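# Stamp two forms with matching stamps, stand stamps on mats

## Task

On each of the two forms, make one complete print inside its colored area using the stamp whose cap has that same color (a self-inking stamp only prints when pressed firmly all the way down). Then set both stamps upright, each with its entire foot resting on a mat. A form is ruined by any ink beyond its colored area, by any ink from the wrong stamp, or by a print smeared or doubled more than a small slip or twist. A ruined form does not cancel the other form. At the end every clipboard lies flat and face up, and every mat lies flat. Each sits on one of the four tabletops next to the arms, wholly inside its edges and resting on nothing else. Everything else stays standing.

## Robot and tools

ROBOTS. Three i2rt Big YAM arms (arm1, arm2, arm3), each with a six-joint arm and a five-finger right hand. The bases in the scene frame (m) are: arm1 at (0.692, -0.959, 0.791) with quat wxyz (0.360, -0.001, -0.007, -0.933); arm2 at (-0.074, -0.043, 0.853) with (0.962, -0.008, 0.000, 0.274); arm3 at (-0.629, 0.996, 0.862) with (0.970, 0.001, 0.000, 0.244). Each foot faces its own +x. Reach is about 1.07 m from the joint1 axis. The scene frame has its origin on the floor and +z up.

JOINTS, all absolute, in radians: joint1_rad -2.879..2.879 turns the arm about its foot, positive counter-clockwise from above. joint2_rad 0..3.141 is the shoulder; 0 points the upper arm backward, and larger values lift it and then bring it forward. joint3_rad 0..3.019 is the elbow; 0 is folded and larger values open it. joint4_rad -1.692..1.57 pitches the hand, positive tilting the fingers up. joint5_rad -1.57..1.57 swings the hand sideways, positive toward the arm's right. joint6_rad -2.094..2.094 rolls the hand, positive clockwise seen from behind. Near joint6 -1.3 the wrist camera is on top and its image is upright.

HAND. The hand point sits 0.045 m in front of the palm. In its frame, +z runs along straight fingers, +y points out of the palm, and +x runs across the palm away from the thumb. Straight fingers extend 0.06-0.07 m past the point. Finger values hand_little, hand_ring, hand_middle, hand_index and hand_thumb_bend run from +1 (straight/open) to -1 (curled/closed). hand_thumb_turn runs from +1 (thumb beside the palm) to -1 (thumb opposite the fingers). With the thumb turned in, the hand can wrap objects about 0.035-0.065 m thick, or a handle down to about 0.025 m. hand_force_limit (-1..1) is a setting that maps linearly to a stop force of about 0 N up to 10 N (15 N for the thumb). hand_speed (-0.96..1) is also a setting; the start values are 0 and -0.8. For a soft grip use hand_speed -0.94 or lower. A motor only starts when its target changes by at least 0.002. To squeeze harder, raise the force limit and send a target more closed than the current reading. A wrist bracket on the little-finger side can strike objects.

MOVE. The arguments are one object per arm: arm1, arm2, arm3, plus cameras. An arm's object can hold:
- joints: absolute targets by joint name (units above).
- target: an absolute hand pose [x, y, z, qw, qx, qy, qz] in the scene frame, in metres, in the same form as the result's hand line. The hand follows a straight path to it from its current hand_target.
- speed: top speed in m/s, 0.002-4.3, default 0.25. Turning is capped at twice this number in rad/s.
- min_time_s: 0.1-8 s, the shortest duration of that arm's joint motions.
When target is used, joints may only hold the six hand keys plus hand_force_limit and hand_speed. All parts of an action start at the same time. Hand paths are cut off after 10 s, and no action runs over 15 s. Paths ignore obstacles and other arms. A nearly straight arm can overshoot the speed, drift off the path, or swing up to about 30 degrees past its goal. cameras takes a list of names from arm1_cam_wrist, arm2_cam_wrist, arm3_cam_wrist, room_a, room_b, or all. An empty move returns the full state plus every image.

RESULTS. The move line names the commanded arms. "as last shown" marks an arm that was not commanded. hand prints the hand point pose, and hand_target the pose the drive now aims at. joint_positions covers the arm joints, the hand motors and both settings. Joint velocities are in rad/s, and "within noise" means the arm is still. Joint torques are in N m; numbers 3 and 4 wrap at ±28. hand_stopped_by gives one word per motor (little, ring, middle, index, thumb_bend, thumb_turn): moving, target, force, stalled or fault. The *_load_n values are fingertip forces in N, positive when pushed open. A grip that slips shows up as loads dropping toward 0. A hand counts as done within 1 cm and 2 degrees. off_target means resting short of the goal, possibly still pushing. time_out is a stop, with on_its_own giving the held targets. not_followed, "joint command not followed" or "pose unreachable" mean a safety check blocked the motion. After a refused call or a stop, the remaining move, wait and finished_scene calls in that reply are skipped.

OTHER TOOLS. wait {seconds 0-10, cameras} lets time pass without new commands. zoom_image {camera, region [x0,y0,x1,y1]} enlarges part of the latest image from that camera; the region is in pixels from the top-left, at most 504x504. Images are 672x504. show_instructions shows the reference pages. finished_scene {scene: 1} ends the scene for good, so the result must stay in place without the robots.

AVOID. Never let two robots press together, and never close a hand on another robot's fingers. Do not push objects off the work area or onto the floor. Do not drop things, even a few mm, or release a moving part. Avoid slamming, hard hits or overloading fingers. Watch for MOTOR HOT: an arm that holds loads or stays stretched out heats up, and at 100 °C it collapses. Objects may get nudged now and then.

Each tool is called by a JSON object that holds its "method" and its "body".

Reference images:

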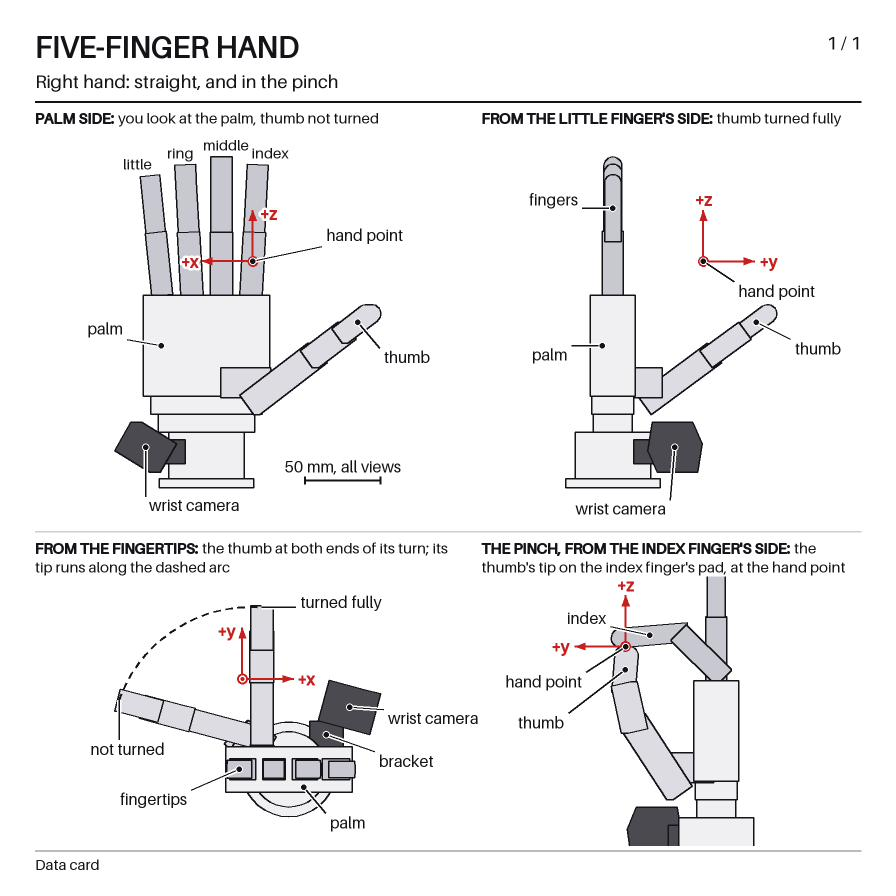

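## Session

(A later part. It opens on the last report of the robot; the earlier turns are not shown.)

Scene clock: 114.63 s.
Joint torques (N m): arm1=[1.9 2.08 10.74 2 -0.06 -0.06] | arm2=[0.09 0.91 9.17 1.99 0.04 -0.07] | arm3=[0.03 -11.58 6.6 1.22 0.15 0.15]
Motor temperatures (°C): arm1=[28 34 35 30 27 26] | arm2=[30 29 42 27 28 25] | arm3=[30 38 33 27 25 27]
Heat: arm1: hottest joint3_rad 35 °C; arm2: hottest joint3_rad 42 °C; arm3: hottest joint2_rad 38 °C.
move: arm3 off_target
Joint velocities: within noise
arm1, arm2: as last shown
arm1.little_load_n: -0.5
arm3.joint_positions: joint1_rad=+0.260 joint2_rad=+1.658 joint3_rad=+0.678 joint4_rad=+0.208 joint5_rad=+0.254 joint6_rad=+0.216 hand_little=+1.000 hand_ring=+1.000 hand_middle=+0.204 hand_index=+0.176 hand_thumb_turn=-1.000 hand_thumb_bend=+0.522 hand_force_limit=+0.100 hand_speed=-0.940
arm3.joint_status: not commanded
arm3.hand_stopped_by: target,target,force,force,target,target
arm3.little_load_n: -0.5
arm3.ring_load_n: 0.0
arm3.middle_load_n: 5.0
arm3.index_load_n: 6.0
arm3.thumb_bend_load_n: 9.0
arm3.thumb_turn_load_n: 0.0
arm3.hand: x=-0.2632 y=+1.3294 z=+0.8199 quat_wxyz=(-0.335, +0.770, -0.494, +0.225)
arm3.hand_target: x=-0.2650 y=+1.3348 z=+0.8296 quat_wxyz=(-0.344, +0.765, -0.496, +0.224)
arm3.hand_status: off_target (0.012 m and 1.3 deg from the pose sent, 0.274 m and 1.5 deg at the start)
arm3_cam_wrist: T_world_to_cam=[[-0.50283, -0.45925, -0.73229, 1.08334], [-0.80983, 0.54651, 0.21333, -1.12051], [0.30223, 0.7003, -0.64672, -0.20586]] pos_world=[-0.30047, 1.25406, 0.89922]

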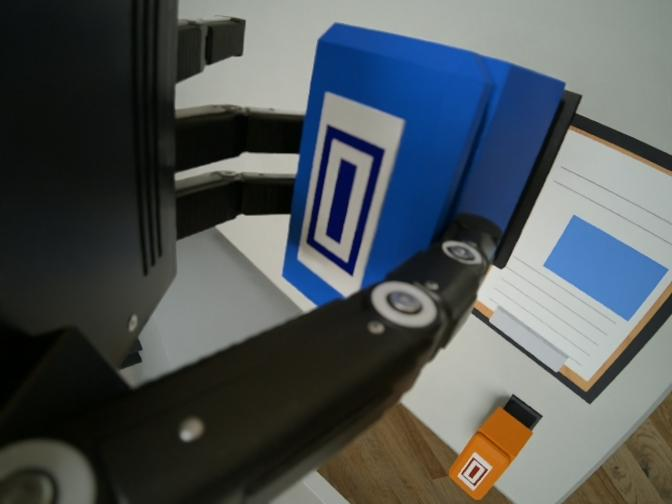

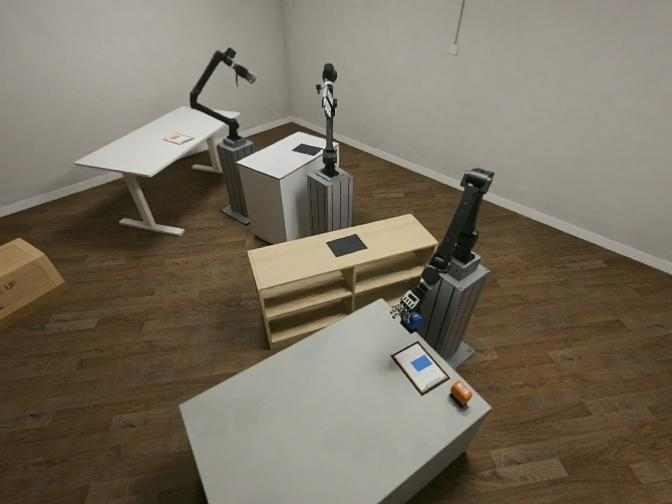

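{"method": "zoom_image", "body": {"camera": "arm3_cam_wrist", "region": [460, 100, 672, 410]}}

{"method": "zoom_image", "body": {"camera": "arm3_cam_wrist", "region": [430, 370, 570, 504]}}

Scaled by 1.626 from the camera's image (finer frame: 960x720).

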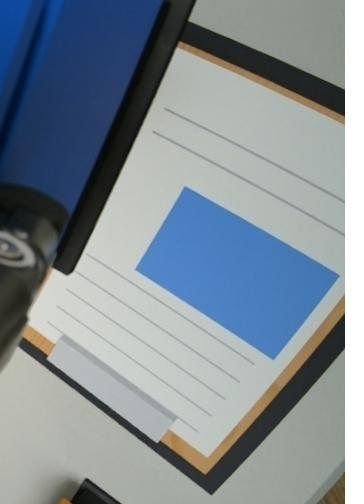

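Scaled by 3.600 from the camera's image (finer frame: 960x720).

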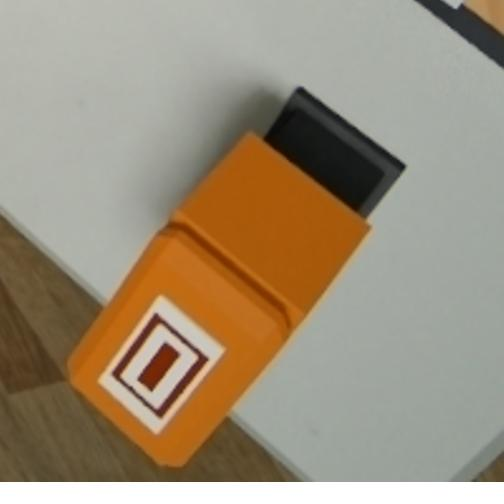

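{"method": "move", "body": {"arm3": {"target": [-0.345, 1.378, 0.78, 0.3870, -0.9009, -0.1809, 0.0777], "speed": 0.25}, "cameras": ["arm3_cam_wrist", "room_a"]}}

Scene clock: 127.07 s.
Joint torques (N m): arm1=[2.02 2.02 10.74 1.99 -0.06 -0.06] | arm2=[0.03 0.91 9.18 1.99 0.04 -0.07] | arm3=[0.38 -12.1 10.17 -0.01 -0.81 -0.15]
Motor temperatures (°C): arm1=[28 34 36 30 27 26] | arm2=[30 28 42 27 28 25] | arm3=[30 37 32 27 26 27]
Heat: arm1: hottest joint3_rad 36 °C; arm2: hottest joint3_rad 42 °C; arm3: hottest joint2_rad 37 °C.
move: arm3 off_target
Joint velocities: within noise
arm1, arm2: as last shown
arm1.little_load_n: 0.0
arm3.joint_positions: joint1_rad=+0.205 joint2_rad=+1.894 joint3_rad=+0.930 joint4_rad=-0.330 joint5_rad=-0.753 joint6_rad=-1.115 hand_little=+1.000 hand_ring=+1.000 hand_middle=+0.204 hand_index=+0.176 hand_thumb_turn=-1.000 hand_thumb_bend=+0.522 hand_force_limit=+0.100 hand_speed=-0.940
arm3.joint_status: not commanded
arm3.hand_stopped_by: target,target,force,force,target,target
arm3.little_load_n: 0.0
arm3.ring_load_n: 0.0
arm3.middle_load_n: 5.0
arm3.index_load_n: 5.5
arm3.thumb_bend_load_n: 9.0
arm3.thumb_turn_load_n: 0.0
arm3.hand: x=-0.3591 y=+1.3576 z=+0.7684 quat_wxyz=(-0.376, +0.908, +0.162, -0.091)
arm3.hand_target: x=-0.3456 y=+1.3775 z=+0.7808 quat_wxyz=(-0.387, +0.901, +0.181, -0.077)
arm3.hand_status: off_target (0.027 m and 3.0 deg from the pose sent, 0.103 m and 88.5 deg at the start)
arm3_cam_wrist: T_world_to_cam=[[0.40302, -0.56567, -0.71944, 1.47026], [-0.57651, -0.76745, 0.28047, 0.61337], [-0.71078, 0.30173, -0.63541, -0.06122]] pos_world=[-0.28244, 1.32089, 0.84684]

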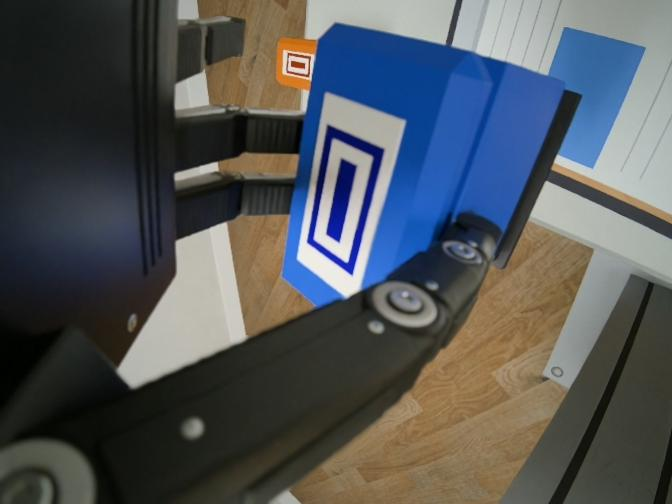

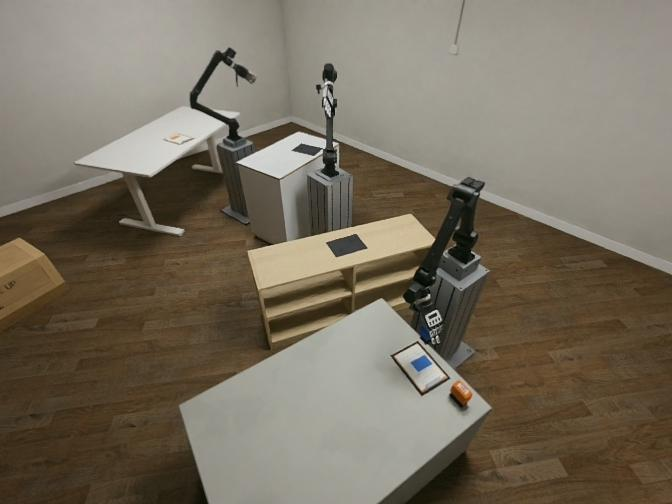

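{"method": "move", "body": {"arm3": {"target": [-0.3345, 1.398, 0.637, 0.3877, -0.8974, -0.2022, 0.0592], "speed": 0.12}, "cameras": ["arm3_cam_wrist", "room_a"]}}

Scene clock: 136.90 s.
Joint torques (N m): arm1=[1.9 2.08 10.74 2.02 -0.06 -0.06] | arm2=[0.15 0.91 9.18 1.99 0.04 -0.07] | arm3=[0.44 -14.27 6.56 1.35 -0.66 -0.13]
Motor temperatures (°C): arm1=[28 34 36 30 27 26] | arm2=[30 28 42 27 28 25] | arm3=[30 38 33 27 26 27]
Heat: arm1: hottest joint3_rad 36 °C; arm2: hottest joint3_rad 42 °C; arm3: hottest joint2_rad 38 °C.
move: arm3 off_target
Joint velocities: within noise
arm1, arm2: as last shown
arm3.joint_positions: joint1_rad=+0.229 joint2_rad=+2.263 joint3_rad=+1.023 joint4_rad=-0.033 joint5_rad=-0.737 joint6_rad=-1.127 hand_little=+1.000 hand_ring=+1.000 hand_middle=+0.204 hand_index=+0.176 hand_thumb_turn=-1.000 hand_thumb_bend=+0.522 hand_force_limit=+0.100 hand_speed=-0.940
arm3.joint_status: not commanded
arm3.hand_stopped_by: target,target,force,force,target,target
arm3.little_load_n: 0.0
arm3.ring_load_n: 0.0
arm3.middle_load_n: 5.0
arm3.index_load_n: 5.5
arm3.thumb_bend_load_n: 9.0
arm3.thumb_turn_load_n: 0.0
arm3.hand: x=-0.3495 y=+1.3761 z=+0.6300 quat_wxyz=(-0.374, +0.906, +0.181, -0.081)
arm3.hand_target: x=-0.3351 y=+1.3976 z=+0.6380 quat_wxyz=(-0.388, +0.897, +0.202, -0.059)
arm3.hand_status: off_target (0.027 m and 3.9 deg from the pose sent, 0.140 m and 6.1 deg at the start)
arm3_cam_wrist: T_world_to_cam=[[0.44226, -0.55067, -0.70793, 1.36304], [-0.56401, -0.78448, 0.25786, 0.71405], [-0.69735, 0.28524, -0.65753, -0.10663]] pos_world=[-0.27445, 1.34116, 0.7107]

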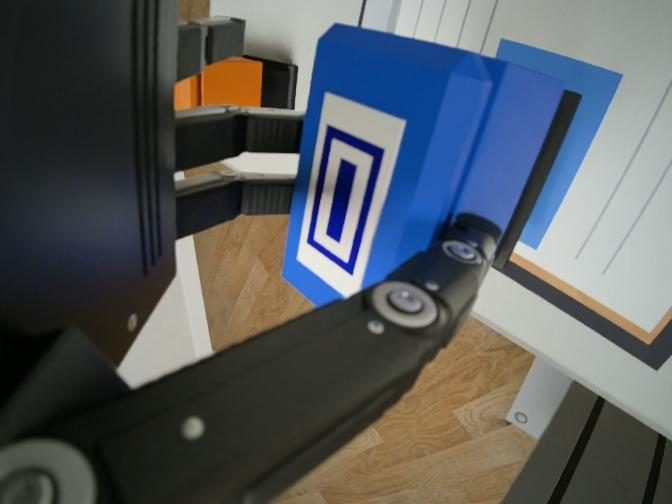

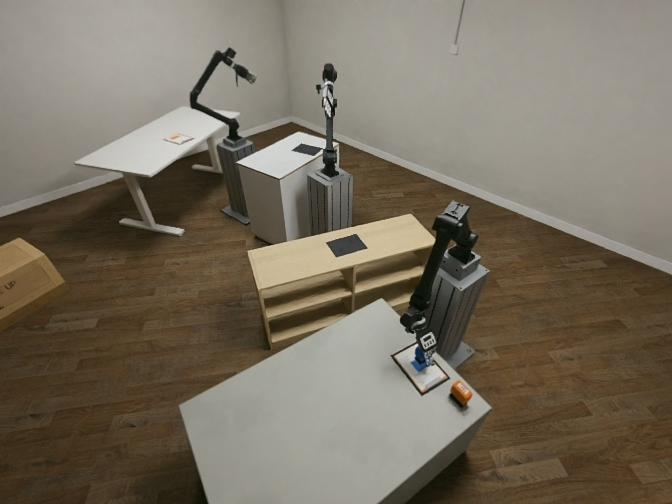

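{"method": "move", "body": {"arm3": {"target": [-0.3285, 1.4005, 0.617, 0.3892, -0.8965, -0.2058, 0.0507], "speed": 0.06}, "cameras": ["arm3_cam_wrist"]}}

Scene clock: 146.97 s.
Joint torques (N m): arm1=[1.9 2.14 10.77 2.02 -0.07 -0.06] | arm2=[0.09 0.91 9.16 1.99 0.04 -0.07] | arm3=[0.15 -14.39 6.45 1.43 -0.64 -0.13]
Motor temperatures (°C): arm1=[28 34 36 30 27 26] | arm2=[30 28 42 27 28 25] | arm3=[30 38 32 27 26 27]
Heat: arm1: hottest joint3_rad 36 °C; arm2: hottest joint3_rad 42 °C; arm3: hottest joint2_rad 38 °C.
move: arm3 off_target
Joint velocities: within noise
arm1.joint_positions: joint1_rad=-0.540 joint2_rad=+0.621 joint3_rad=+1.438 joint4_rad=-1.498 joint5_rad=-0.041 joint6_rad=-1.008 hand_little=+1.000 hand_ring=+1.000 hand_middle=+1.000 hand_index=+1.000 hand_thumb_turn=+1.000 hand_thumb_bend=+1.000 hand_force_limit=+0.000 hand_speed=-0.800
arm1.joint_status: not commanded
arm1.hand_stopped_by: target,target,target,target,target,target
arm1.little_load_n: 0.0
arm1.ring_load_n: 0.0
arm1.middle_load_n: 0.0
arm1.index_load_n: 0.0
arm1.thumb_bend_load_n: 0.0
arm1.thumb_turn_load_n: 0.0
arm1.hand: x=+0.5013 y=-0.9627 z=+1.2606 quat_wxyz=(+0.391, -0.159, -0.888, +0.183)
arm1.hand_target: x=+0.5013 y=-0.9625 z=+1.2706 quat_wxyz=(+0.401, -0.157, -0.883, +0.187)
arm1.hand_status: not commanded
arm2.joint_positions: joint1_rad=+0.868 joint2_rad=+0.628 joint3_rad=+1.414 joint4_rad=-1.158 joint5_rad=+0.039 joint6_rad=-1.162 hand_little=+1.000 hand_ring=+1.000 hand_middle=+1.000 hand_index=+1.000 hand_thumb_turn=+1.000 hand_thumb_bend=+1.000 hand_force_limit=+0.000 hand_speed=-0.800
arm2.joint_status: not commanded
arm2.hand_stopped_by: target,target,target,target,target,target
arm2.little_load_n: 0.0
arm2.ring_load_n: 0.0
arm2.middle_load_n: 0.0
arm2.index_load_n: 0.0
arm2.thumb_bend_load_n: 0.0
arm2.thumb_turn_load_n: 0.0
arm2.hand: x=+0.0120 y=+0.2088 z=+1.3829 quat_wxyz=(-0.431, +0.729, +0.395, +0.356)
arm2.hand_target: x=+0.0117 y=+0.2074 z=+1.3924 quat_wxyz=(-0.438, +0.724, +0.391, +0.361)
arm2.hand_status: not commanded
arm3.joint_positions: joint1_rad=+0.229 joint2_rad=+2.315 joint3_rad=+1.044 joint4_rad=+0.010 joint5_rad=-0.732 joint6_rad=-1.132 hand_little=+1.000 hand_ring=+1.000 hand_middle=+0.204 hand_index=+0.176 hand_thumb_turn=-1.000 hand_thumb_bend=+0.522 hand_force_limit=+0.100 hand_speed=-0.940
arm3.joint_status: not commanded
arm3.hand_stopped_by: target,target,force,force,target,target
arm3.little_load_n: 0.0
arm3.ring_load_n: 0.0
arm3.middle_load_n: 5.5
arm3.index_load_n: 5.5
arm3.thumb_bend_load_n: 9.0
arm3.thumb_turn_load_n: 0.0
arm3.hand: x=-0.3452 y=+1.3784 z=+0.6104 quat_wxyz=(-0.375, +0.905, +0.185, -0.073)
arm3.hand_target: x=-0.3290 y=+1.4001 z=+0.6181 quat_wxyz=(-0.389, +0.896, +0.206, -0.051)
arm3.hand_status: off_target (0.028 m and 4.0 deg from the pose sent, 0.035 m and 4.9 deg at the start)
arm3_cam_wrist: T_world_to_cam=[[0.45463, -0.5454, -0.70416, 1.34332], [-0.56616, -0.78728, 0.24425, 0.73471], [-0.68759, 0.28763, -0.6667, -0.11156]] pos_world=[-0.27146, 1.34316, 0.69209]

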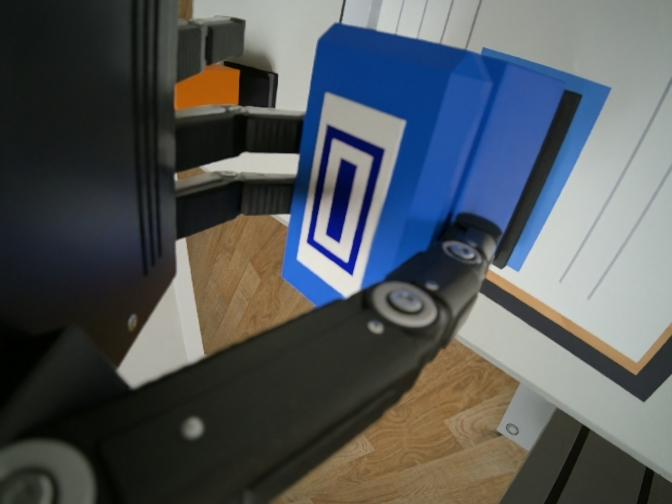

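{"method": "move", "body": {"arm3": {"target": [-0.3285, 1.4005, 0.604, 0.3892, -0.8965, -0.2058, 0.0507], "speed": 0.05}, "cameras": ["arm3_cam_wrist"]}}

Scene clock: 151.50 s.
Joint torques (N m): arm1=[1.9 2.08 10.76 2.03 -0.07 -0.07] | arm2=[0.09 0.97 9.16 1.98 0.04 -0.07] | arm3=[0.32 -14.56 6.08 1.47 -0.64 -0.13]
Motor temperatures (°C): arm1=[28 34 36 30 27 26] | arm2=[30 28 43 27 28 25] | arm3=[30 38 32 27 26 27]
Heat: arm1: hottest joint3_rad 36 °C; arm2: hottest joint3_rad 43 °C; arm3: hottest joint2_rad 38 °C.
move: arm3 off_target
Joint velocities: within noise
arm1, arm2: as last shown
arm1.thumb_bend_load_n: 0.5
arm2.little_load_n: -0.5
arm3.joint_positions: joint1_rad=+0.229 joint2_rad=+2.349 joint3_rad=+1.059 joint4_rad=+0.031 joint5_rad=-0.732 joint6_rad=-1.132 hand_little=+1.000 hand_ring=+1.000 hand_middle=+0.204 hand_index=+0.176 hand_thumb_turn=-1.000 hand_thumb_bend=+0.522 hand_force_limit=+0.100 hand_speed=-0.940
arm3.joint_status: not commanded
arm3.hand_stopped_by: target,target,force,force,target,target
arm3.little_load_n: 0.0
arm3.ring_load_n: 0.0
arm3.middle_load_n: 5.0
arm3.index_load_n: 6.0
arm3.thumb_bend_load_n: 9.0
arm3.thumb_turn_load_n: 0.0
arm3.hand: x=-0.3442 y=+1.3794 z=+0.5980 quat_wxyz=(-0.376, +0.905, +0.186, -0.072)
arm3.hand_target: x=-0.3289 y=+1.4001 z=+0.6051 quat_wxyz=(-0.389, +0.896, +0.206, -0.051)
arm3.hand_status: off_target (0.027 m and 3.8 deg from the pose sent, 0.028 m and 4.0 deg at the start)
arm3_cam_wrist: T_world_to_cam=[[0.45587, -0.5443, -0.70421, 1.33357], [-0.56657, -0.78767, 0.24204, 0.74077], [-0.68642, 0.28864, -0.66746, -0.11991]] pos_world=[-0.27055, 1.34396, 0.67979]

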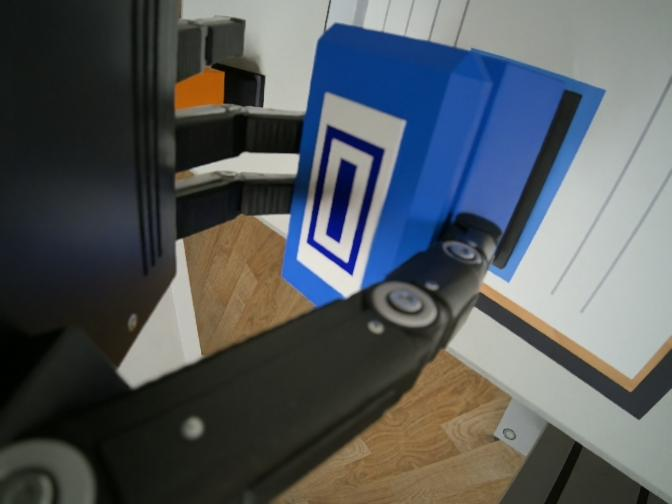

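{"method": "move", "body": {"arm3": {"target": [-0.3285, 1.4005, 0.598, 0.3892, -0.8965, -0.2058, 0.0507], "speed": 0.04}, "cameras": ["arm3_cam_wrist"]}}

{"method": "zoom_image", "body": {"camera": "arm3_cam_wrist", "region": [420, 30, 640, 310]}}

Scene clock: 153.10 s.
Joint torques (N m): arm1=[1.96 2.08 10.77 1.98 -0.06 -0.07] | arm2=[0.09 0.85 9.17 1.96 0.05 -0.07] | arm3=[0.15 -14.39 5.94 1.44 -0.63 -0.14]
Motor temperatures (°C): arm1=[28 34 36 30 27 26] | arm2=[30 28 43 27 28 25] | arm3=[30 38 32 27 26 27]
Heat: arm1: hottest joint3_rad 36 °C; arm2: hottest joint3_rad 43 °C; arm3: hottest joint2_rad 38 °C.
move: arm3 off_target
Joint velocities: within noise
arm1, arm2: as last shown
arm1.ring_load_n: -0.5
arm1.thumb_bend_load_n: 0.0
arm2.little_load_n: 0.0
arm2.middle_load_n: -0.5
arm3.joint_positions: joint1_rad=+0.229 joint2_rad=+2.363 joint3_rad=+1.066 joint4_rad=+0.040 joint5_rad=-0.732 joint6_rad=-1.132 hand_little=+1.000 hand_ring=+1.000 hand_middle=+0.204 hand_index=+0.176 hand_thumb_turn=-1.000 hand_thumb_bend=+0.522 hand_force_limit=+0.100 hand_speed=-0.940
arm3.joint_status: not commanded
arm3.hand_stopped_by: target,target,force,force,target,target
arm3.little_load_n: 0.0
arm3.ring_load_n: 0.0
arm3.middle_load_n: 5.0
arm3.index_load_n: 5.5
arm3.thumb_bend_load_n: 9.0
arm3.thumb_turn_load_n: 0.0
arm3.hand: x=-0.3433 y=+1.3801 z=+0.5929 quat_wxyz=(-0.377, +0.905, +0.186, -0.072)
arm3.hand_target: x=-0.3290 y=+1.4001 z=+0.5990 quat_wxyz=(-0.389, +0.896, +0.206, -0.051)
arm3.hand_status: off_target (0.026 m and 3.7 deg from the pose sent, 0.026 m and 3.8 deg at the start)
arm3_cam_wrist: T_world_to_cam=[[0.45702, -0.54329, -0.70425, 1.32902], [-0.56699, -0.788, 0.23995, 0.74469], [-0.68531, 0.28964, -0.66817, -0.1236]] pos_world=[-0.26986, 1.34466, 0.67469]

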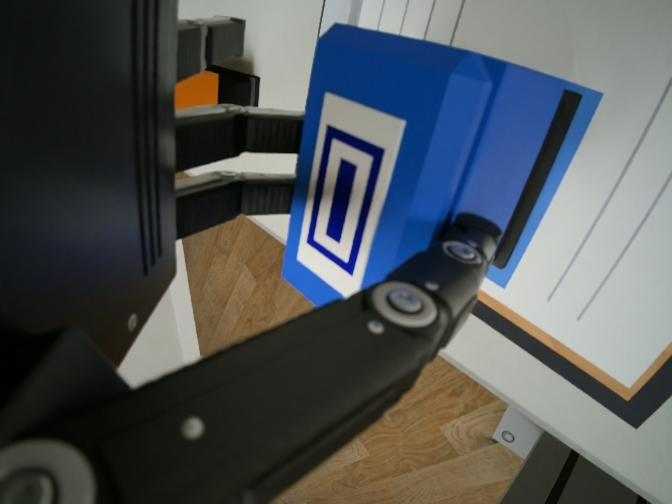

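Scaled by 1.800 from the camera's image (finer frame: 960x720).

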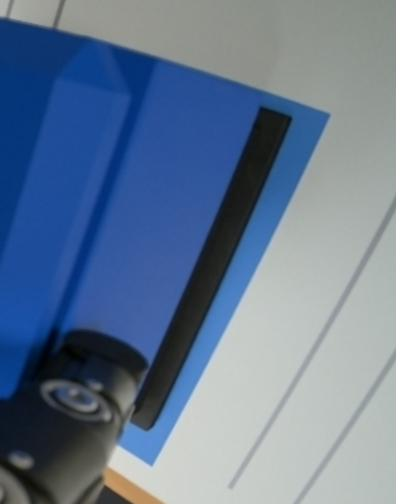

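{"method": "move", "body": {"arm3": {"joints": {"hand_index": -0.2, "hand_middle": -0.2, "hand_speed": -0.94, "hand_force_limit": 0.8}}}}

{"method": "move", "body": {"arm3": {"target": [-0.3290, 1.4001, 0.590, 0.3892, -0.8965, -0.2058, 0.0507], "speed": 0.03}, "cameras": ["arm3_cam_wrist"]}}

Scene clock: 161.17 s.
Joint torques (N m): arm1=[1.85 2.2 10.74 1.99 -0.06 -0.06] | arm2=[0.09 0.91 9.17 1.99 0.05 -0.07] | arm3=[0.21 -14.56 5.93 1.46 -0.66 -0.14]
Motor temperatures (°C): arm1=[28 34 36 30 27 26] | arm2=[30 28 43 27 28 25] | arm3=[30 38 31 27 26 27]
Heat: arm1: hottest joint3_rad 36 °C; arm2: hottest joint3_rad 43 °C; arm3: hottest joint2_rad 38 °C.
move: arm3 off_target
Joint velocities: within noise
arm1, arm2: as last shown
arm1.little_load_n: -0.5
arm1.ring_load_n: 0.0
arm2.middle_load_n: 0.0
arm3.joint_positions: joint1_rad=+0.229 joint2_rad=+2.363 joint3_rad=+1.066 joint4_rad=+0.040 joint5_rad=-0.732 joint6_rad=-1.133 hand_little=+1.000 hand_ring=+1.000 hand_middle=+0.156 hand_index=+0.127 hand_thumb_turn=-1.000 hand_thumb_bend=+0.524 hand_force_limit=+0.800 hand_speed=-0.940
arm3.joint_status: hand_middle off_target (ended at +0.156, target -0.200); hand_index off_target (ended at +0.127, target -0.200); the others done
arm3.hand_stopped_by: target,target,force,force,target,target
arm3.little_load_n: 0.0
arm3.ring_load_n: 0.0
arm3.middle_load_n: 9.0
arm3.index_load_n: 9.5
arm3.thumb_bend_load_n: 15.0
arm3.thumb_turn_load_n: 0.0
arm3.hand: x=-0.3433 y=+1.3801 z=+0.5929 quat_wxyz=(-0.377, +0.905, +0.186, -0.071)
arm3.hand_target: x=-0.3289 y=+1.4001 z=+0.5990 quat_wxyz=(-0.389, +0.896, +0.206, -0.051)
arm3.hand_status: not commanded
pictures: none

Scene clock: 162.13 s.
Joint torques (N m): arm1=[1.96 2.14 10.76 1.99 -0.06 -0.06] | arm2=[0.03 0.91 9.16 1.99 0.04 -0.07] | arm3=[0.32 -13.39 6.28 1.73 -0.6 -0.13]
Motor temperatures (°C): arm1=[28 34 36 30 27 26] | arm2=[30 28 43 27 28 25] | arm3=[30 38 31 27 26 27]
Heat: arm1: hottest joint3_rad 36 °C; arm2: hottest joint3_rad 43 °C; arm3: hottest joint2_rad 38 °C.
move: arm3 off_target
Joint velocities: within noise
arm1, arm2: as last shown
arm1.little_load_n: 0.0
arm1.thumb_bend_load_n: 0.5
arm3.joint_positions: joint1_rad=+0.229 joint2_rad=+2.369 joint3_rad=+1.068 joint4_rad=+0.047 joint5_rad=-0.733 joint6_rad=-1.133 hand_little=+1.000 hand_ring=+1.000 hand_middle=+0.156 hand_index=+0.127 hand_thumb_turn=-1.000 hand_thumb_bend=+0.524 hand_force_limit=+0.800 hand_speed=-0.940
arm3.joint_status: not commanded
arm3.hand_stopped_by: target,target,force,force,target,target
arm3.little_load_n: 0.0
arm3.ring_load_n: 0.0
arm3.middle_load_n: 9.0
arm3.index_load_n: 9.5
arm3.thumb_bend_load_n: 14.5
arm3.thumb_turn_load_n: 0.0
arm3.hand: x=-0.3430 y=+1.3807 z=+0.5906 quat_wxyz=(-0.378, +0.904, +0.187, -0.071)
arm3.hand_target: x=-0.3294 y=+1.3997 z=+0.5910 quat_wxyz=(-0.389, +0.896, +0.206, -0.051)
arm3.hand_status: off_target (0.024 m and 3.5 deg from the pose sent, 0.025 m and 3.7 deg at the start)
arm3_cam_wrist: T_world_to_cam=[[0.45865, -0.5409, -0.70503, 1.32524], [-0.56695, -0.78906, 0.23655, 0.74935], [-0.68426, 0.29123, -0.66856, -0.12653]] pos_world=[-0.26955, 1.34496, 0.67248]

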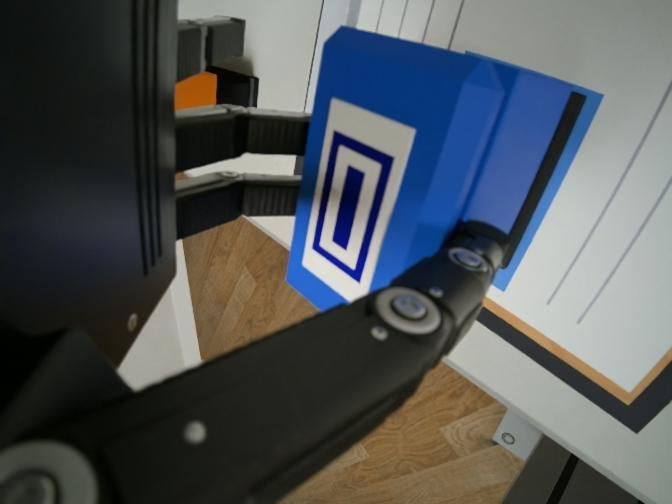

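{"method": "zoom_image", "body": {"camera": "arm3_cam_wrist", "region": [420, 30, 640, 310]}}

Scaled by 1.800 from the camera's image (finer frame: 960x720).

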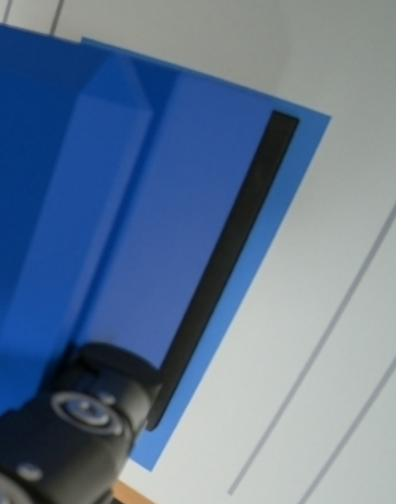

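{"method": "move", "body": {"arm3": {"target": [-0.3290, 1.4001, 0.578, 0.3892, -0.8965, -0.2058, 0.0507], "speed": 0.03}, "cameras": ["arm3_cam_wrist"]}}

Scene clock: 165.37 s.
Joint torques (N m): arm1=[1.9 2.08 10.77 1.99 -0.07 -0.06] | arm2=[0.15 0.91 9.17 1.99 0.05 -0.07] | arm3=[0.21 -12.45 6.52 1.99 -0.3 -0.14]
Motor temperatures (°C): arm1=[28 34 36 30 27 26] | arm2=[30 28 43 27 28 25] | arm3=[30 38 31 27 26 27]
Heat: arm1: hottest joint3_rad 36 °C; arm2: hottest joint3_rad 43 °C; arm3: hottest joint2_rad 38 °C.
move: arm3 off_target
Joint velocities: within noise
arm1, arm2: as last shown
arm1.ring_load_n: -0.5
arm1.thumb_bend_load_n: 0.0
arm3.joint_positions: joint1_rad=+0.229 joint2_rad=+2.388 joint3_rad=+1.077 joint4_rad=+0.059 joint5_rad=-0.741 joint6_rad=-1.133 hand_little=+1.000 hand_ring=+1.000 hand_middle=+0.156 hand_index=+0.127 hand_thumb_turn=-1.000 hand_thumb_bend=+0.524 hand_force_limit=+0.800 hand_speed=-0.940
arm3.joint_status: not commanded
arm3.hand_stopped_by: target,target,force,force,target,target
arm3.little_load_n: 0.0
arm3.ring_load_n: 0.0
arm3.middle_load_n: 7.5
arm3.index_load_n: 8.5
arm3.thumb_bend_load_n: 14.5
arm3.thumb_turn_load_n: 0.5
arm3.hand: x=-0.3437 y=+1.3820 z=+0.5844 quat_wxyz=(-0.381, +0.902, +0.187, -0.072)
arm3.hand_target: x=-0.3296 y=+1.3995 z=+0.5793 quat_wxyz=(-0.389, +0.896, +0.206, -0.051)
arm3.hand_status: off_target (0.024 m and 3.4 deg from the pose sent, 0.027 m and 3.5 deg at the start)
arm3_cam_wrist: T_world_to_cam=[[0.45719, -0.53477, -0.71064, 1.31616], [-0.56389, -0.79219, 0.23336, 0.75865], [-0.68775, 0.29403, -0.66373, -0.13948]] pos_world=[-0.26986, 1.34585, 0.66569]

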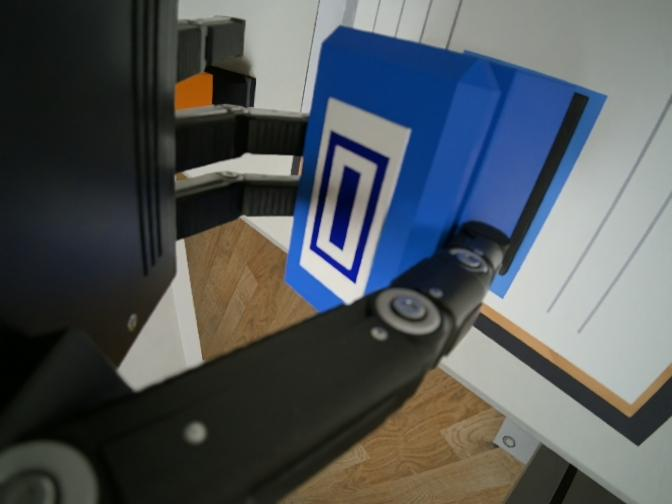

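{"method": "move", "body": {"arm3": {"target": [-0.3290, 1.4001, 0.565, 0.3892, -0.8965, -0.2058, 0.0507], "speed": 0.03}, "cameras": ["arm3_cam_wrist"]}}

Scene clock: 167.07 s.
Joint torques (N m): arm1=[1.85 2.02 10.78 2.02 -0.07 -0.06] | arm2=[0.03 0.91 9.17 1.99 0.04 -0.07] | arm3=[0.38 -12.04 6.67 2.13 -0.26 -0.13]
Motor temperatures (°C): arm1=[28 34 36 30 27 26] | arm2=[30 28 43 27 28 25] | arm3=[30 38 31 27 26 27]
Heat: arm1: hottest joint3_rad 36 °C; arm2: hottest joint3_rad 43 °C; arm3: hottest joint2_rad 38 °C.
move: arm3 off_target
Joint velocities: within noise
arm1, arm2: as last shown
arm1.ring_load_n: 0.0
arm3.joint_positions: joint1_rad=+0.229 joint2_rad=+2.415 joint3_rad=+1.089 joint4_rad=+0.074 joint5_rad=-0.743 joint6_rad=-1.133 hand_little=+1.000 hand_ring=+1.000 hand_middle=+0.156 hand_index=+0.127 hand_thumb_turn=-1.000 hand_thumb_bend=+0.524 hand_force_limit=+0.800 hand_speed=-0.940
arm3.joint_status: not commanded
arm3.hand_stopped_by: target,target,force,force,target,target
arm3.little_load_n: 0.0
arm3.ring_load_n: 0.0
arm3.middle_load_n: 7.0
arm3.index_load_n: 8.0
arm3.thumb_bend_load_n: 15.0
arm3.thumb_turn_load_n: 1.0
arm3.hand: x=-0.3439 y=+1.3822 z=+0.5743 quat_wxyz=(-0.382, +0.902, +0.187, -0.073)
arm3.hand_target: x=-0.3297 y=+1.3994 z=+0.5664 quat_wxyz=(-0.389, +0.896, +0.206, -0.051)
arm3.hand_status: off_target (0.025 m and 3.5 deg from the pose sent, 0.030 m and 3.5 deg at the start)
arm3_cam_wrist: T_world_to_cam=[[0.45673, -0.53379, -0.71166, 1.30829], [-0.56329, -0.79271, 0.23306, 0.76219], [-0.68854, 0.29443, -0.66273, -0.14778]] pos_world=[-0.26996, 1.34605, 0.65549]

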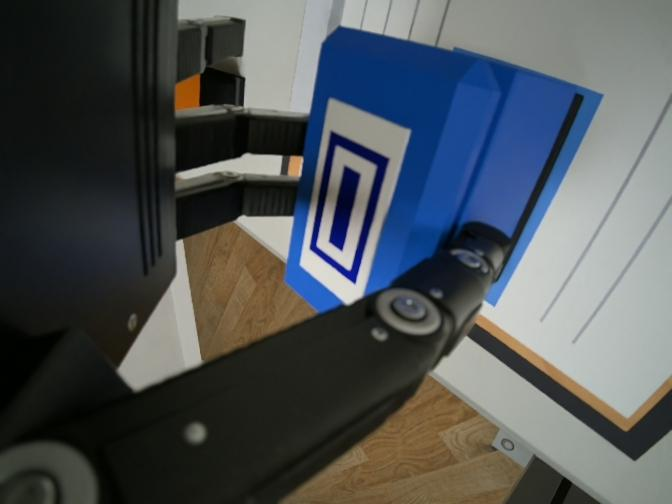

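{"method": "move", "body": {"arm3": {"target": [-0.3290, 1.4001, 0.556, 0.3892, -0.8965, -0.2058, 0.0507], "speed": 0.03}, "cameras": ["arm3_cam_wrist"]}}

Scene clock: 168.50 s.
Joint torques (N m): arm1=[1.9 2.08 10.73 2 -0.06 -0.06] | arm2=[0.03 0.91 9.16 1.99 0.04 -0.07] | arm3=[0.15 -11.93 6.74 2.22 -0.13 -0.15]
Motor temperatures (°C): arm1=[28 34 36 30 27 26] | arm2=[30 28 43 27 28 25] | arm3=[30 38 31 27 26 27]
Heat: arm1: hottest joint3_rad 36 °C; arm2: hottest joint3_rad 43 °C; arm3: hottest joint2_rad 38 °C.
move: arm3 off_target
Joint velocities: within noise
arm1, arm2: as last shown
arm1.thumb_turn_load_n: -0.5
arm3.joint_positions: joint1_rad=+0.229 joint2_rad=+2.434 joint3_rad=+1.098 joint4_rad=+0.083 joint5_rad=-0.746 joint6_rad=-1.132 hand_little=+1.000 hand_ring=+1.000 hand_middle=+0.156 hand_index=+0.127 hand_thumb_turn=-1.000 hand_thumb_bend=+0.524 hand_force_limit=+0.800 hand_speed=-0.940
arm3.joint_status: not commanded
arm3.hand_stopped_by: target,target,force,force,target,target
arm3.little_load_n: 0.0
arm3.ring_load_n: 0.5
arm3.middle_load_n: 6.0
arm3.index_load_n: 7.0
arm3.thumb_bend_load_n: 15.0
arm3.thumb_turn_load_n: 1.0
arm3.hand: x=-0.3440 y=+1.3828 z=+0.5676 quat_wxyz=(-0.383, +0.902, +0.188, -0.073)
arm3.hand_target: x=-0.3298 y=+1.3993 z=+0.5575 quat_wxyz=(-0.389, +0.896, +0.206, -0.051)
arm3.hand_status: off_target (0.026 m and 3.5 deg from the pose sent, 0.030 m and 3.5 deg at the start)
arm3_cam_wrist: T_world_to_cam=[[0.45575, -0.53183, -0.71376, 1.30211], [-0.56236, -0.79361, 0.23225, 0.76619], [-0.68996, 0.29554, -0.66077, -0.15565]] pos_world=[-0.26996, 1.34655, 0.6486]

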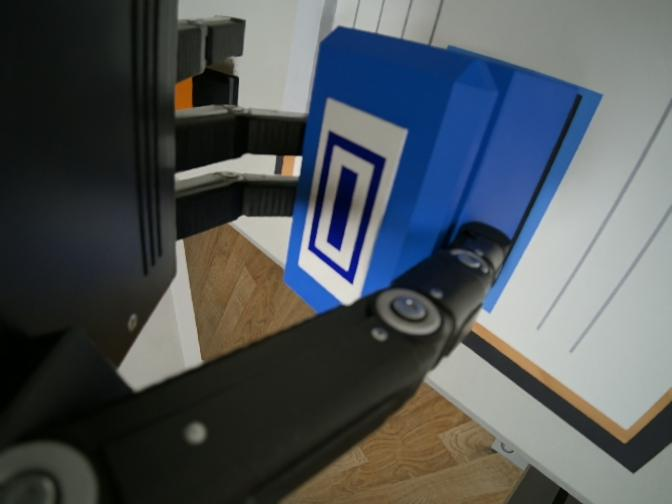

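{"method": "move", "body": {"arm3": {"target": [-0.3290, 1.4001, 0.546, 0.3892, -0.8965, -0.2058, 0.0507], "speed": 0.03}, "cameras": ["arm3_cam_wrist"]}}

Scene clock: 169.90 s.
Joint torques (N m): arm1=[2.02 2.08 10.78 2.02 -0.06 -0.07] | arm2=[0.09 0.97 9.16 2 0.05 -0.07] | arm3=[0.21 -11.28 6.79 2.4 0.04 -0.19]
Motor temperatures (°C): arm1=[28 34 37 30 27 26] | arm2=[30 28 43 27 28 25] | arm3=[30 38 31 27 26 27]
Heat: arm1: hottest joint3_rad 37 °C; arm2: hottest joint3_rad 43 °C; arm3: hottest joint2_rad 38 °C.
move: arm3 off_target
Joint velocities: within noise
arm1.joint_positions: joint1_rad=-0.540 joint2_rad=+0.621 joint3_rad=+1.438 joint4_rad=-1.498 joint5_rad=-0.041 joint6_rad=-1.008 hand_little=+1.000 hand_ring=+1.000 hand_middle=+1.000 hand_index=+1.000 hand_thumb_turn=+1.000 hand_thumb_bend=+1.000 hand_force_limit=+0.000 hand_speed=-0.800
arm1.joint_status: not commanded
arm1.hand_stopped_by: target,target,target,target,target,target
arm1.little_load_n: 0.0
arm1.ring_load_n: 0.0
arm1.middle_load_n: 0.0
arm1.index_load_n: 0.0
arm1.thumb_bend_load_n: 0.0
arm1.thumb_turn_load_n: 0.0
arm1.hand: x=+0.5013 y=-0.9627 z=+1.2606 quat_wxyz=(+0.391, -0.159, -0.888, +0.183)
arm1.hand_target: x=+0.5013 y=-0.9625 z=+1.2706 quat_wxyz=(+0.401, -0.157, -0.883, +0.187)
arm1.hand_status: not commanded
arm2.joint_positions: joint1_rad=+0.868 joint2_rad=+0.628 joint3_rad=+1.414 joint4_rad=-1.158 joint5_rad=+0.039 joint6_rad=-1.162 hand_little=+1.000 hand_ring=+1.000 hand_middle=+1.000 hand_index=+1.000 hand_thumb_turn=+1.000 hand_thumb_bend=+1.000 hand_force_limit=+0.000 hand_speed=-0.800
arm2.joint_status: not commanded
arm2.hand_stopped_by: target,target,target,target,target,target
arm2.little_load_n: 0.0
arm2.ring_load_n: 0.0
arm2.middle_load_n: 0.0
arm2.index_load_n: 0.0
arm2.thumb_bend_load_n: 0.0
arm2.thumb_turn_load_n: 0.0
arm2.hand: x=+0.0120 y=+0.2088 z=+1.3829 quat_wxyz=(-0.431, +0.729, +0.395, +0.356)
arm2.hand_target: x=+0.0117 y=+0.2074 z=+1.3924 quat_wxyz=(-0.438, +0.724, +0.391, +0.361)
arm2.hand_status: not commanded
arm3.joint_positions: joint1_rad=+0.229 joint2_rad=+2.452 joint3_rad=+1.110 joint4_rad=+0.092 joint5_rad=-0.751 joint6_rad=-1.128 hand_little=+1.000 hand_ring=+1.000 hand_middle=+0.156 hand_index=+0.127 hand_thumb_turn=-1.000 hand_thumb_bend=+0.524 hand_force_limit=+0.800 hand_speed=-0.940
arm3.joint_status: not commanded
arm3.hand_stopped_by: target,target,force,force,target,target
arm3.little_load_n: 0.0
arm3.ring_load_n: 0.0
arm3.middle_load_n: 5.0
arm3.index_load_n: 6.5
arm3.thumb_bend_load_n: 14.5
arm3.thumb_turn_load_n: 2.0
arm3.hand: x=-0.3440 y=+1.3842 z=+0.5616 quat_wxyz=(-0.385, +0.901, +0.186, -0.075)
arm3.hand_target: x=-0.3298 y=+1.3992 z=+0.5478 quat_wxyz=(-0.389, +0.897, +0.206, -0.051)
arm3.hand_status: off_target (0.027 m and 3.6 deg from the pose sent, 0.031 m and 3.5 deg at the start)
arm3_cam_wrist: T_world_to_cam=[[0.45186, -0.52983, -0.71771, 1.29669], [-0.56238, -0.7937, 0.23186, 0.76906], [-0.6925, 0.29886, -0.65661, -0.16772]] pos_world=[-0.26956, 1.34755, 0.6422]

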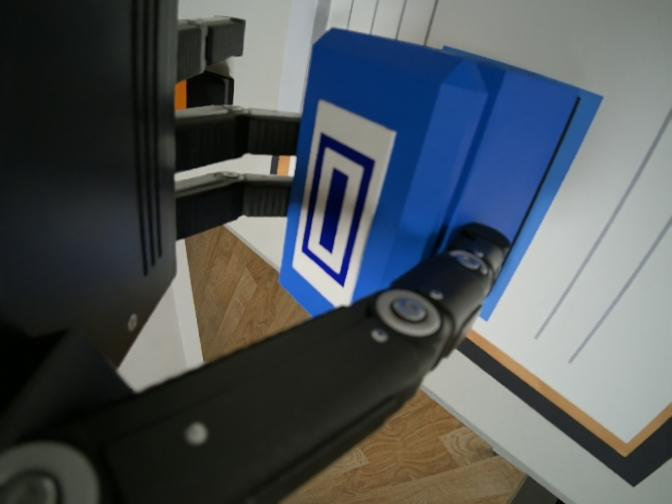

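{"method": "move", "body": {"arm3": {"target": [-0.3290, 1.4001, 0.534, 0.3892, -0.8965, -0.2058, 0.0507], "speed": 0.03}, "cameras": ["arm3_cam_wrist"]}}

Scene clock: 171.63 s.
Joint torques (N m): arm1=[1.9 2.02 10.76 1.99 -0.06 -0.06] | arm2=[0.03 0.91 9.17 2 0.05 -0.07] | arm3=[0.21 -11.4 6.56 2.22 -0.13 -0.19]
Motor temperatures (°C): arm1=[28 34 37 30 27 26] | arm2=[30 28 43 27 28 25] | arm3=[30 38 31 27 26 27]
Heat: arm1: hottest joint3_rad 37 °C; arm2: hottest joint3_rad 43 °C; arm3: hottest joint2_rad 38 °C.
move: arm3 off_target
Joint velocities: within noise
arm1, arm2: as last shown
arm3.joint_positions: joint1_rad=+0.229 joint2_rad=+2.483 joint3_rad=+1.129 joint4_rad=+0.111 joint5_rad=-0.746 joint6_rad=-1.126 hand_little=+1.000 hand_ring=+1.000 hand_middle=+0.156 hand_index=+0.127 hand_thumb_turn=-1.000 hand_thumb_bend=+0.524 hand_force_limit=+0.800 hand_speed=-0.940
arm3.joint_status: not commanded
arm3.hand_stopped_by: target,target,force,force,target,target
arm3.little_load_n: -0.5
arm3.ring_load_n: 0.0
arm3.middle_load_n: 4.5
arm3.index_load_n: 6.0
arm3.thumb_bend_load_n: 15.5
arm3.thumb_turn_load_n: 2.5
arm3.hand: x=-0.3414 y=+1.3854 z=+0.5496 quat_wxyz=(-0.384, +0.901, +0.186, -0.071)
arm3.hand_target: x=-0.3298 y=+1.3993 z=+0.5355 quat_wxyz=(-0.389, +0.897, +0.206, -0.051)
arm3.hand_status: off_target (0.025 m and 3.3 deg from the pose sent, 0.035 m and 3.6 deg at the start)
arm3_cam_wrist: T_world_to_cam=[[0.45525, -0.53096, -0.71472, 1.28858], [-0.56603, -0.79223, 0.22801, 0.77309], [-0.68729, 0.30075, -0.6612, -0.17258]] pos_world=[-0.26765, 1.34856, 0.6306]

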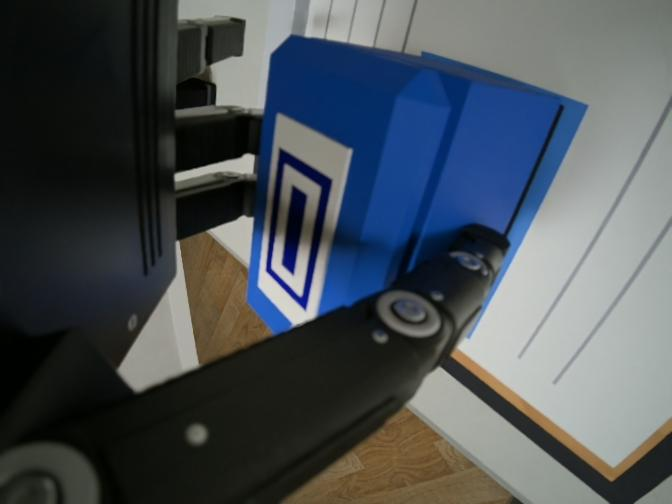

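{"method": "zoom_image", "body": {"camera": "arm3_cam_wrist", "region": [400, 30, 620, 350]}}

Scaled by 1.575 from the camera's image (finer frame: 960x720).

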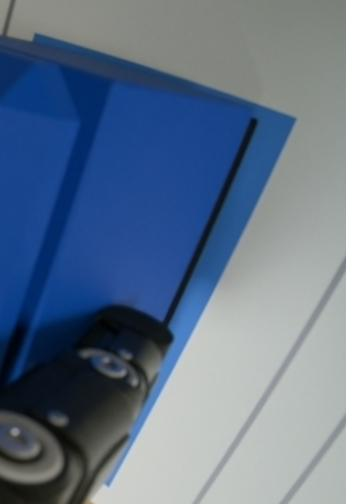

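{"method": "move", "body": {"arm3": {"target": [-0.3285, 1.4005, 0.575, 0.3892, -0.8965, -0.2058, 0.0507], "speed": 0.04}, "cameras": ["arm3_cam_wrist"]}}

{"method": "move", "body": {"arm3": {"target": [-0.3285, 1.4005, 0.70, 0.3892, -0.8965, -0.2058, 0.0507], "speed": 0.08}, "cameras": ["arm3_cam_wrist", "room_a"]}}

Scene clock: 175.17 s.
Joint torques (N m): arm1=[1.9 2.2 10.77 1.99 -0.06 -0.06] | arm2=[0.09 0.91 9.16 1.98 0.04 -0.07] | arm3=[0.15 -15.21 3.71 0.81 0.09 -0.18]
Motor temperatures (°C): arm1=[28 34 37 30 27 26] | arm2=[30 28 43 27 28 25] | arm3=[30 38 31 27 26 27]
Heat: arm1: hottest joint3_rad 37 °C; arm2: hottest joint3_rad 43 °C; arm3: hottest joint2_rad 38 °C.
move: arm3 off_target
Joint velocities: within noise
arm1, arm2: as last shown
arm3.joint_positions: joint1_rad=+0.229 joint2_rad=+2.430 joint3_rad=+1.119 joint4_rad=+0.091 joint5_rad=-0.752 joint6_rad=-1.126 hand_little=+1.000 hand_ring=+1.000 hand_middle=+0.156 hand_index=+0.127 hand_thumb_turn=-1.000 hand_thumb_bend=+0.524 hand_force_limit=+0.800 hand_speed=-0.940
arm3.joint_status: not commanded
arm3.hand_stopped_by: target,target,force,force,target,target
arm3.little_load_n: 0.0
arm3.ring_load_n: 0.0
arm3.middle_load_n: 6.5
arm3.index_load_n: 7.0
arm3.thumb_bend_load_n: 13.5
arm3.thumb_turn_load_n: 1.0
arm3.hand: x=-0.3333 y=+1.3939 z=+0.5728 quat_wxyz=(-0.392, +0.898, +0.190, -0.064)
arm3.hand_target: x=-0.3285 y=+1.4005 z=+0.5752 quat_wxyz=(-0.389, +0.896, +0.206, -0.051)
arm3.hand_status: off_target (0.008 m and 2.3 deg from the pose sent, 0.032 m and 3.3 deg at the start)
arm3_cam_wrist: T_world_to_cam=[[0.46607, -0.51594, -0.71874, 1.29099], [-0.56736, -0.79763, 0.20466, 0.79962], [-0.67889, 0.3124, -0.66447, -0.16576]] pos_world=[-0.26056, 1.35565, 0.65409]

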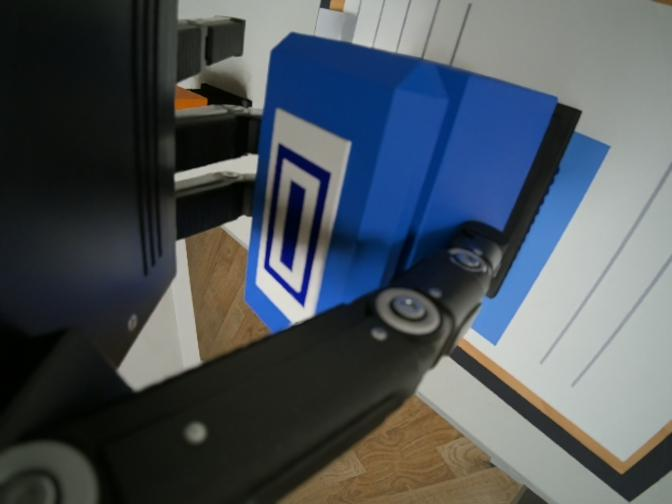

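Scene clock: 177.47 s.
Joint torques (N m): arm1=[1.9 2.2 10.76 2 -0.07 -0.06] | arm2=[0.09 0.97 9.17 1.99 0.04 -0.07] | arm3=[0.15 -15.68 4.74 0.24 -0.64 -0.15]
Motor temperatures (°C): arm1=[28 34 37 30 27 26] | arm2=[30 28 43 27 28 25] | arm3=[30 38 31 27 26 27]
Heat: arm1: hottest joint3_rad 37 °C; arm2: hottest joint3_rad 43 °C; arm3: hottest joint2_rad 38 °C.
move: arm3 off_target
Joint velocities: within noise
arm1, arm2: as last shown
arm3.joint_positions: joint1_rad=+0.230 joint2_rad=+2.130 joint3_rad=+1.034 joint4_rad=-0.118 joint5_rad=-0.732 joint6_rad=-1.131 hand_little=+1.000 hand_ring=+1.000 hand_middle=+0.156 hand_index=+0.127 hand_thumb_turn=-1.000 hand_thumb_bend=+0.524 hand_force_limit=+0.800 hand_speed=-0.940
arm3.joint_status: not commanded
arm3.hand_stopped_by: target,target,force,force,target,target
arm3.little_load_n: 0.0
arm3.ring_load_n: 0.0
arm3.middle_load_n: 7.5
arm3.index_load_n: 7.5
arm3.thumb_bend_load_n: 13.0
arm3.thumb_turn_load_n: 0.5
arm3.hand: x=-0.3268 y=+1.3954 z=+0.6893 quat_wxyz=(-0.386, +0.900, +0.193, -0.055)
arm3.hand_target: x=-0.3286 y=+1.4005 z=+0.6998 quat_wxyz=(-0.389, +0.896, +0.206, -0.051)
arm3.hand_status: off_target (0.012 m and 1.6 deg from the pose sent, 0.128 m and 2.3 deg at the start)
arm3_cam_wrist: T_world_to_cam=[[0.47906, -0.52334, -0.70471, 1.37734], [-0.57324, -0.79452, 0.20036, 0.77733], [-0.66476, 0.30798, -0.68062, -0.06245]] pos_world=[-0.25575, 1.35766, 0.77237]

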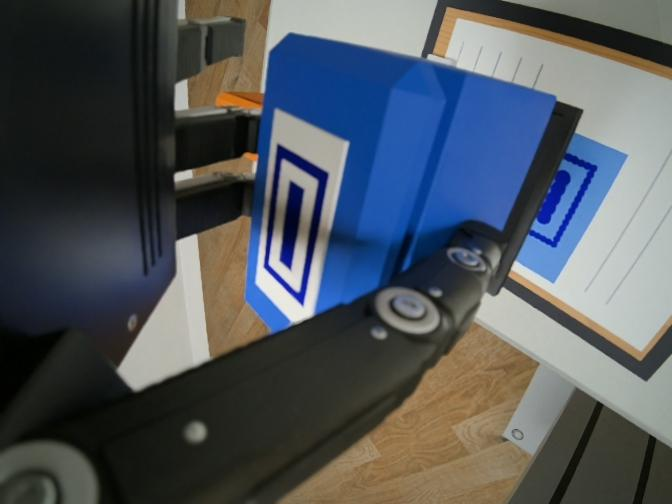

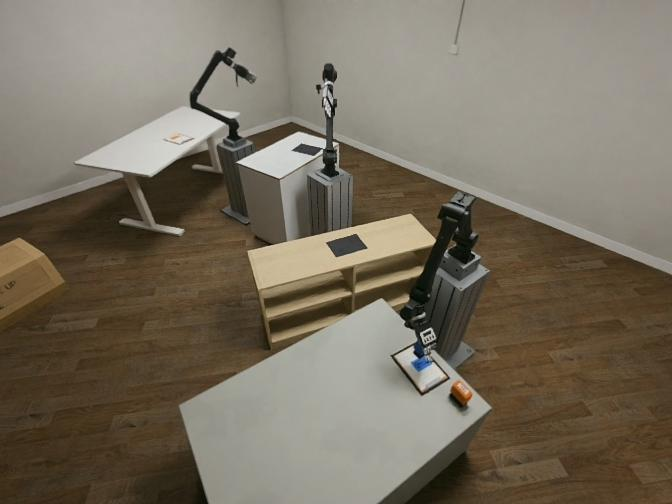

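{"method": "zoom_image", "body": {"camera": "arm3_cam_wrist", "region": [490, 110, 672, 300]}}

Scaled by 2.653 from the camera's image (finer frame: 960x720).

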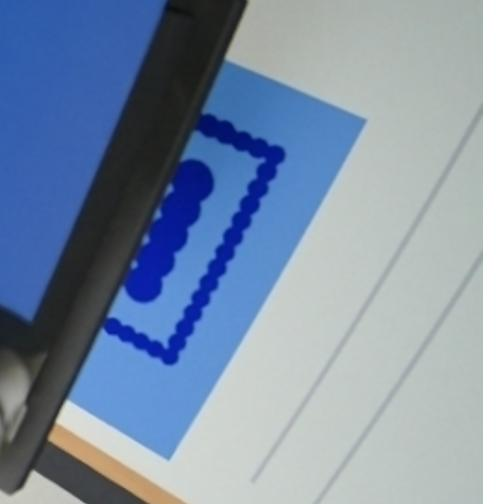

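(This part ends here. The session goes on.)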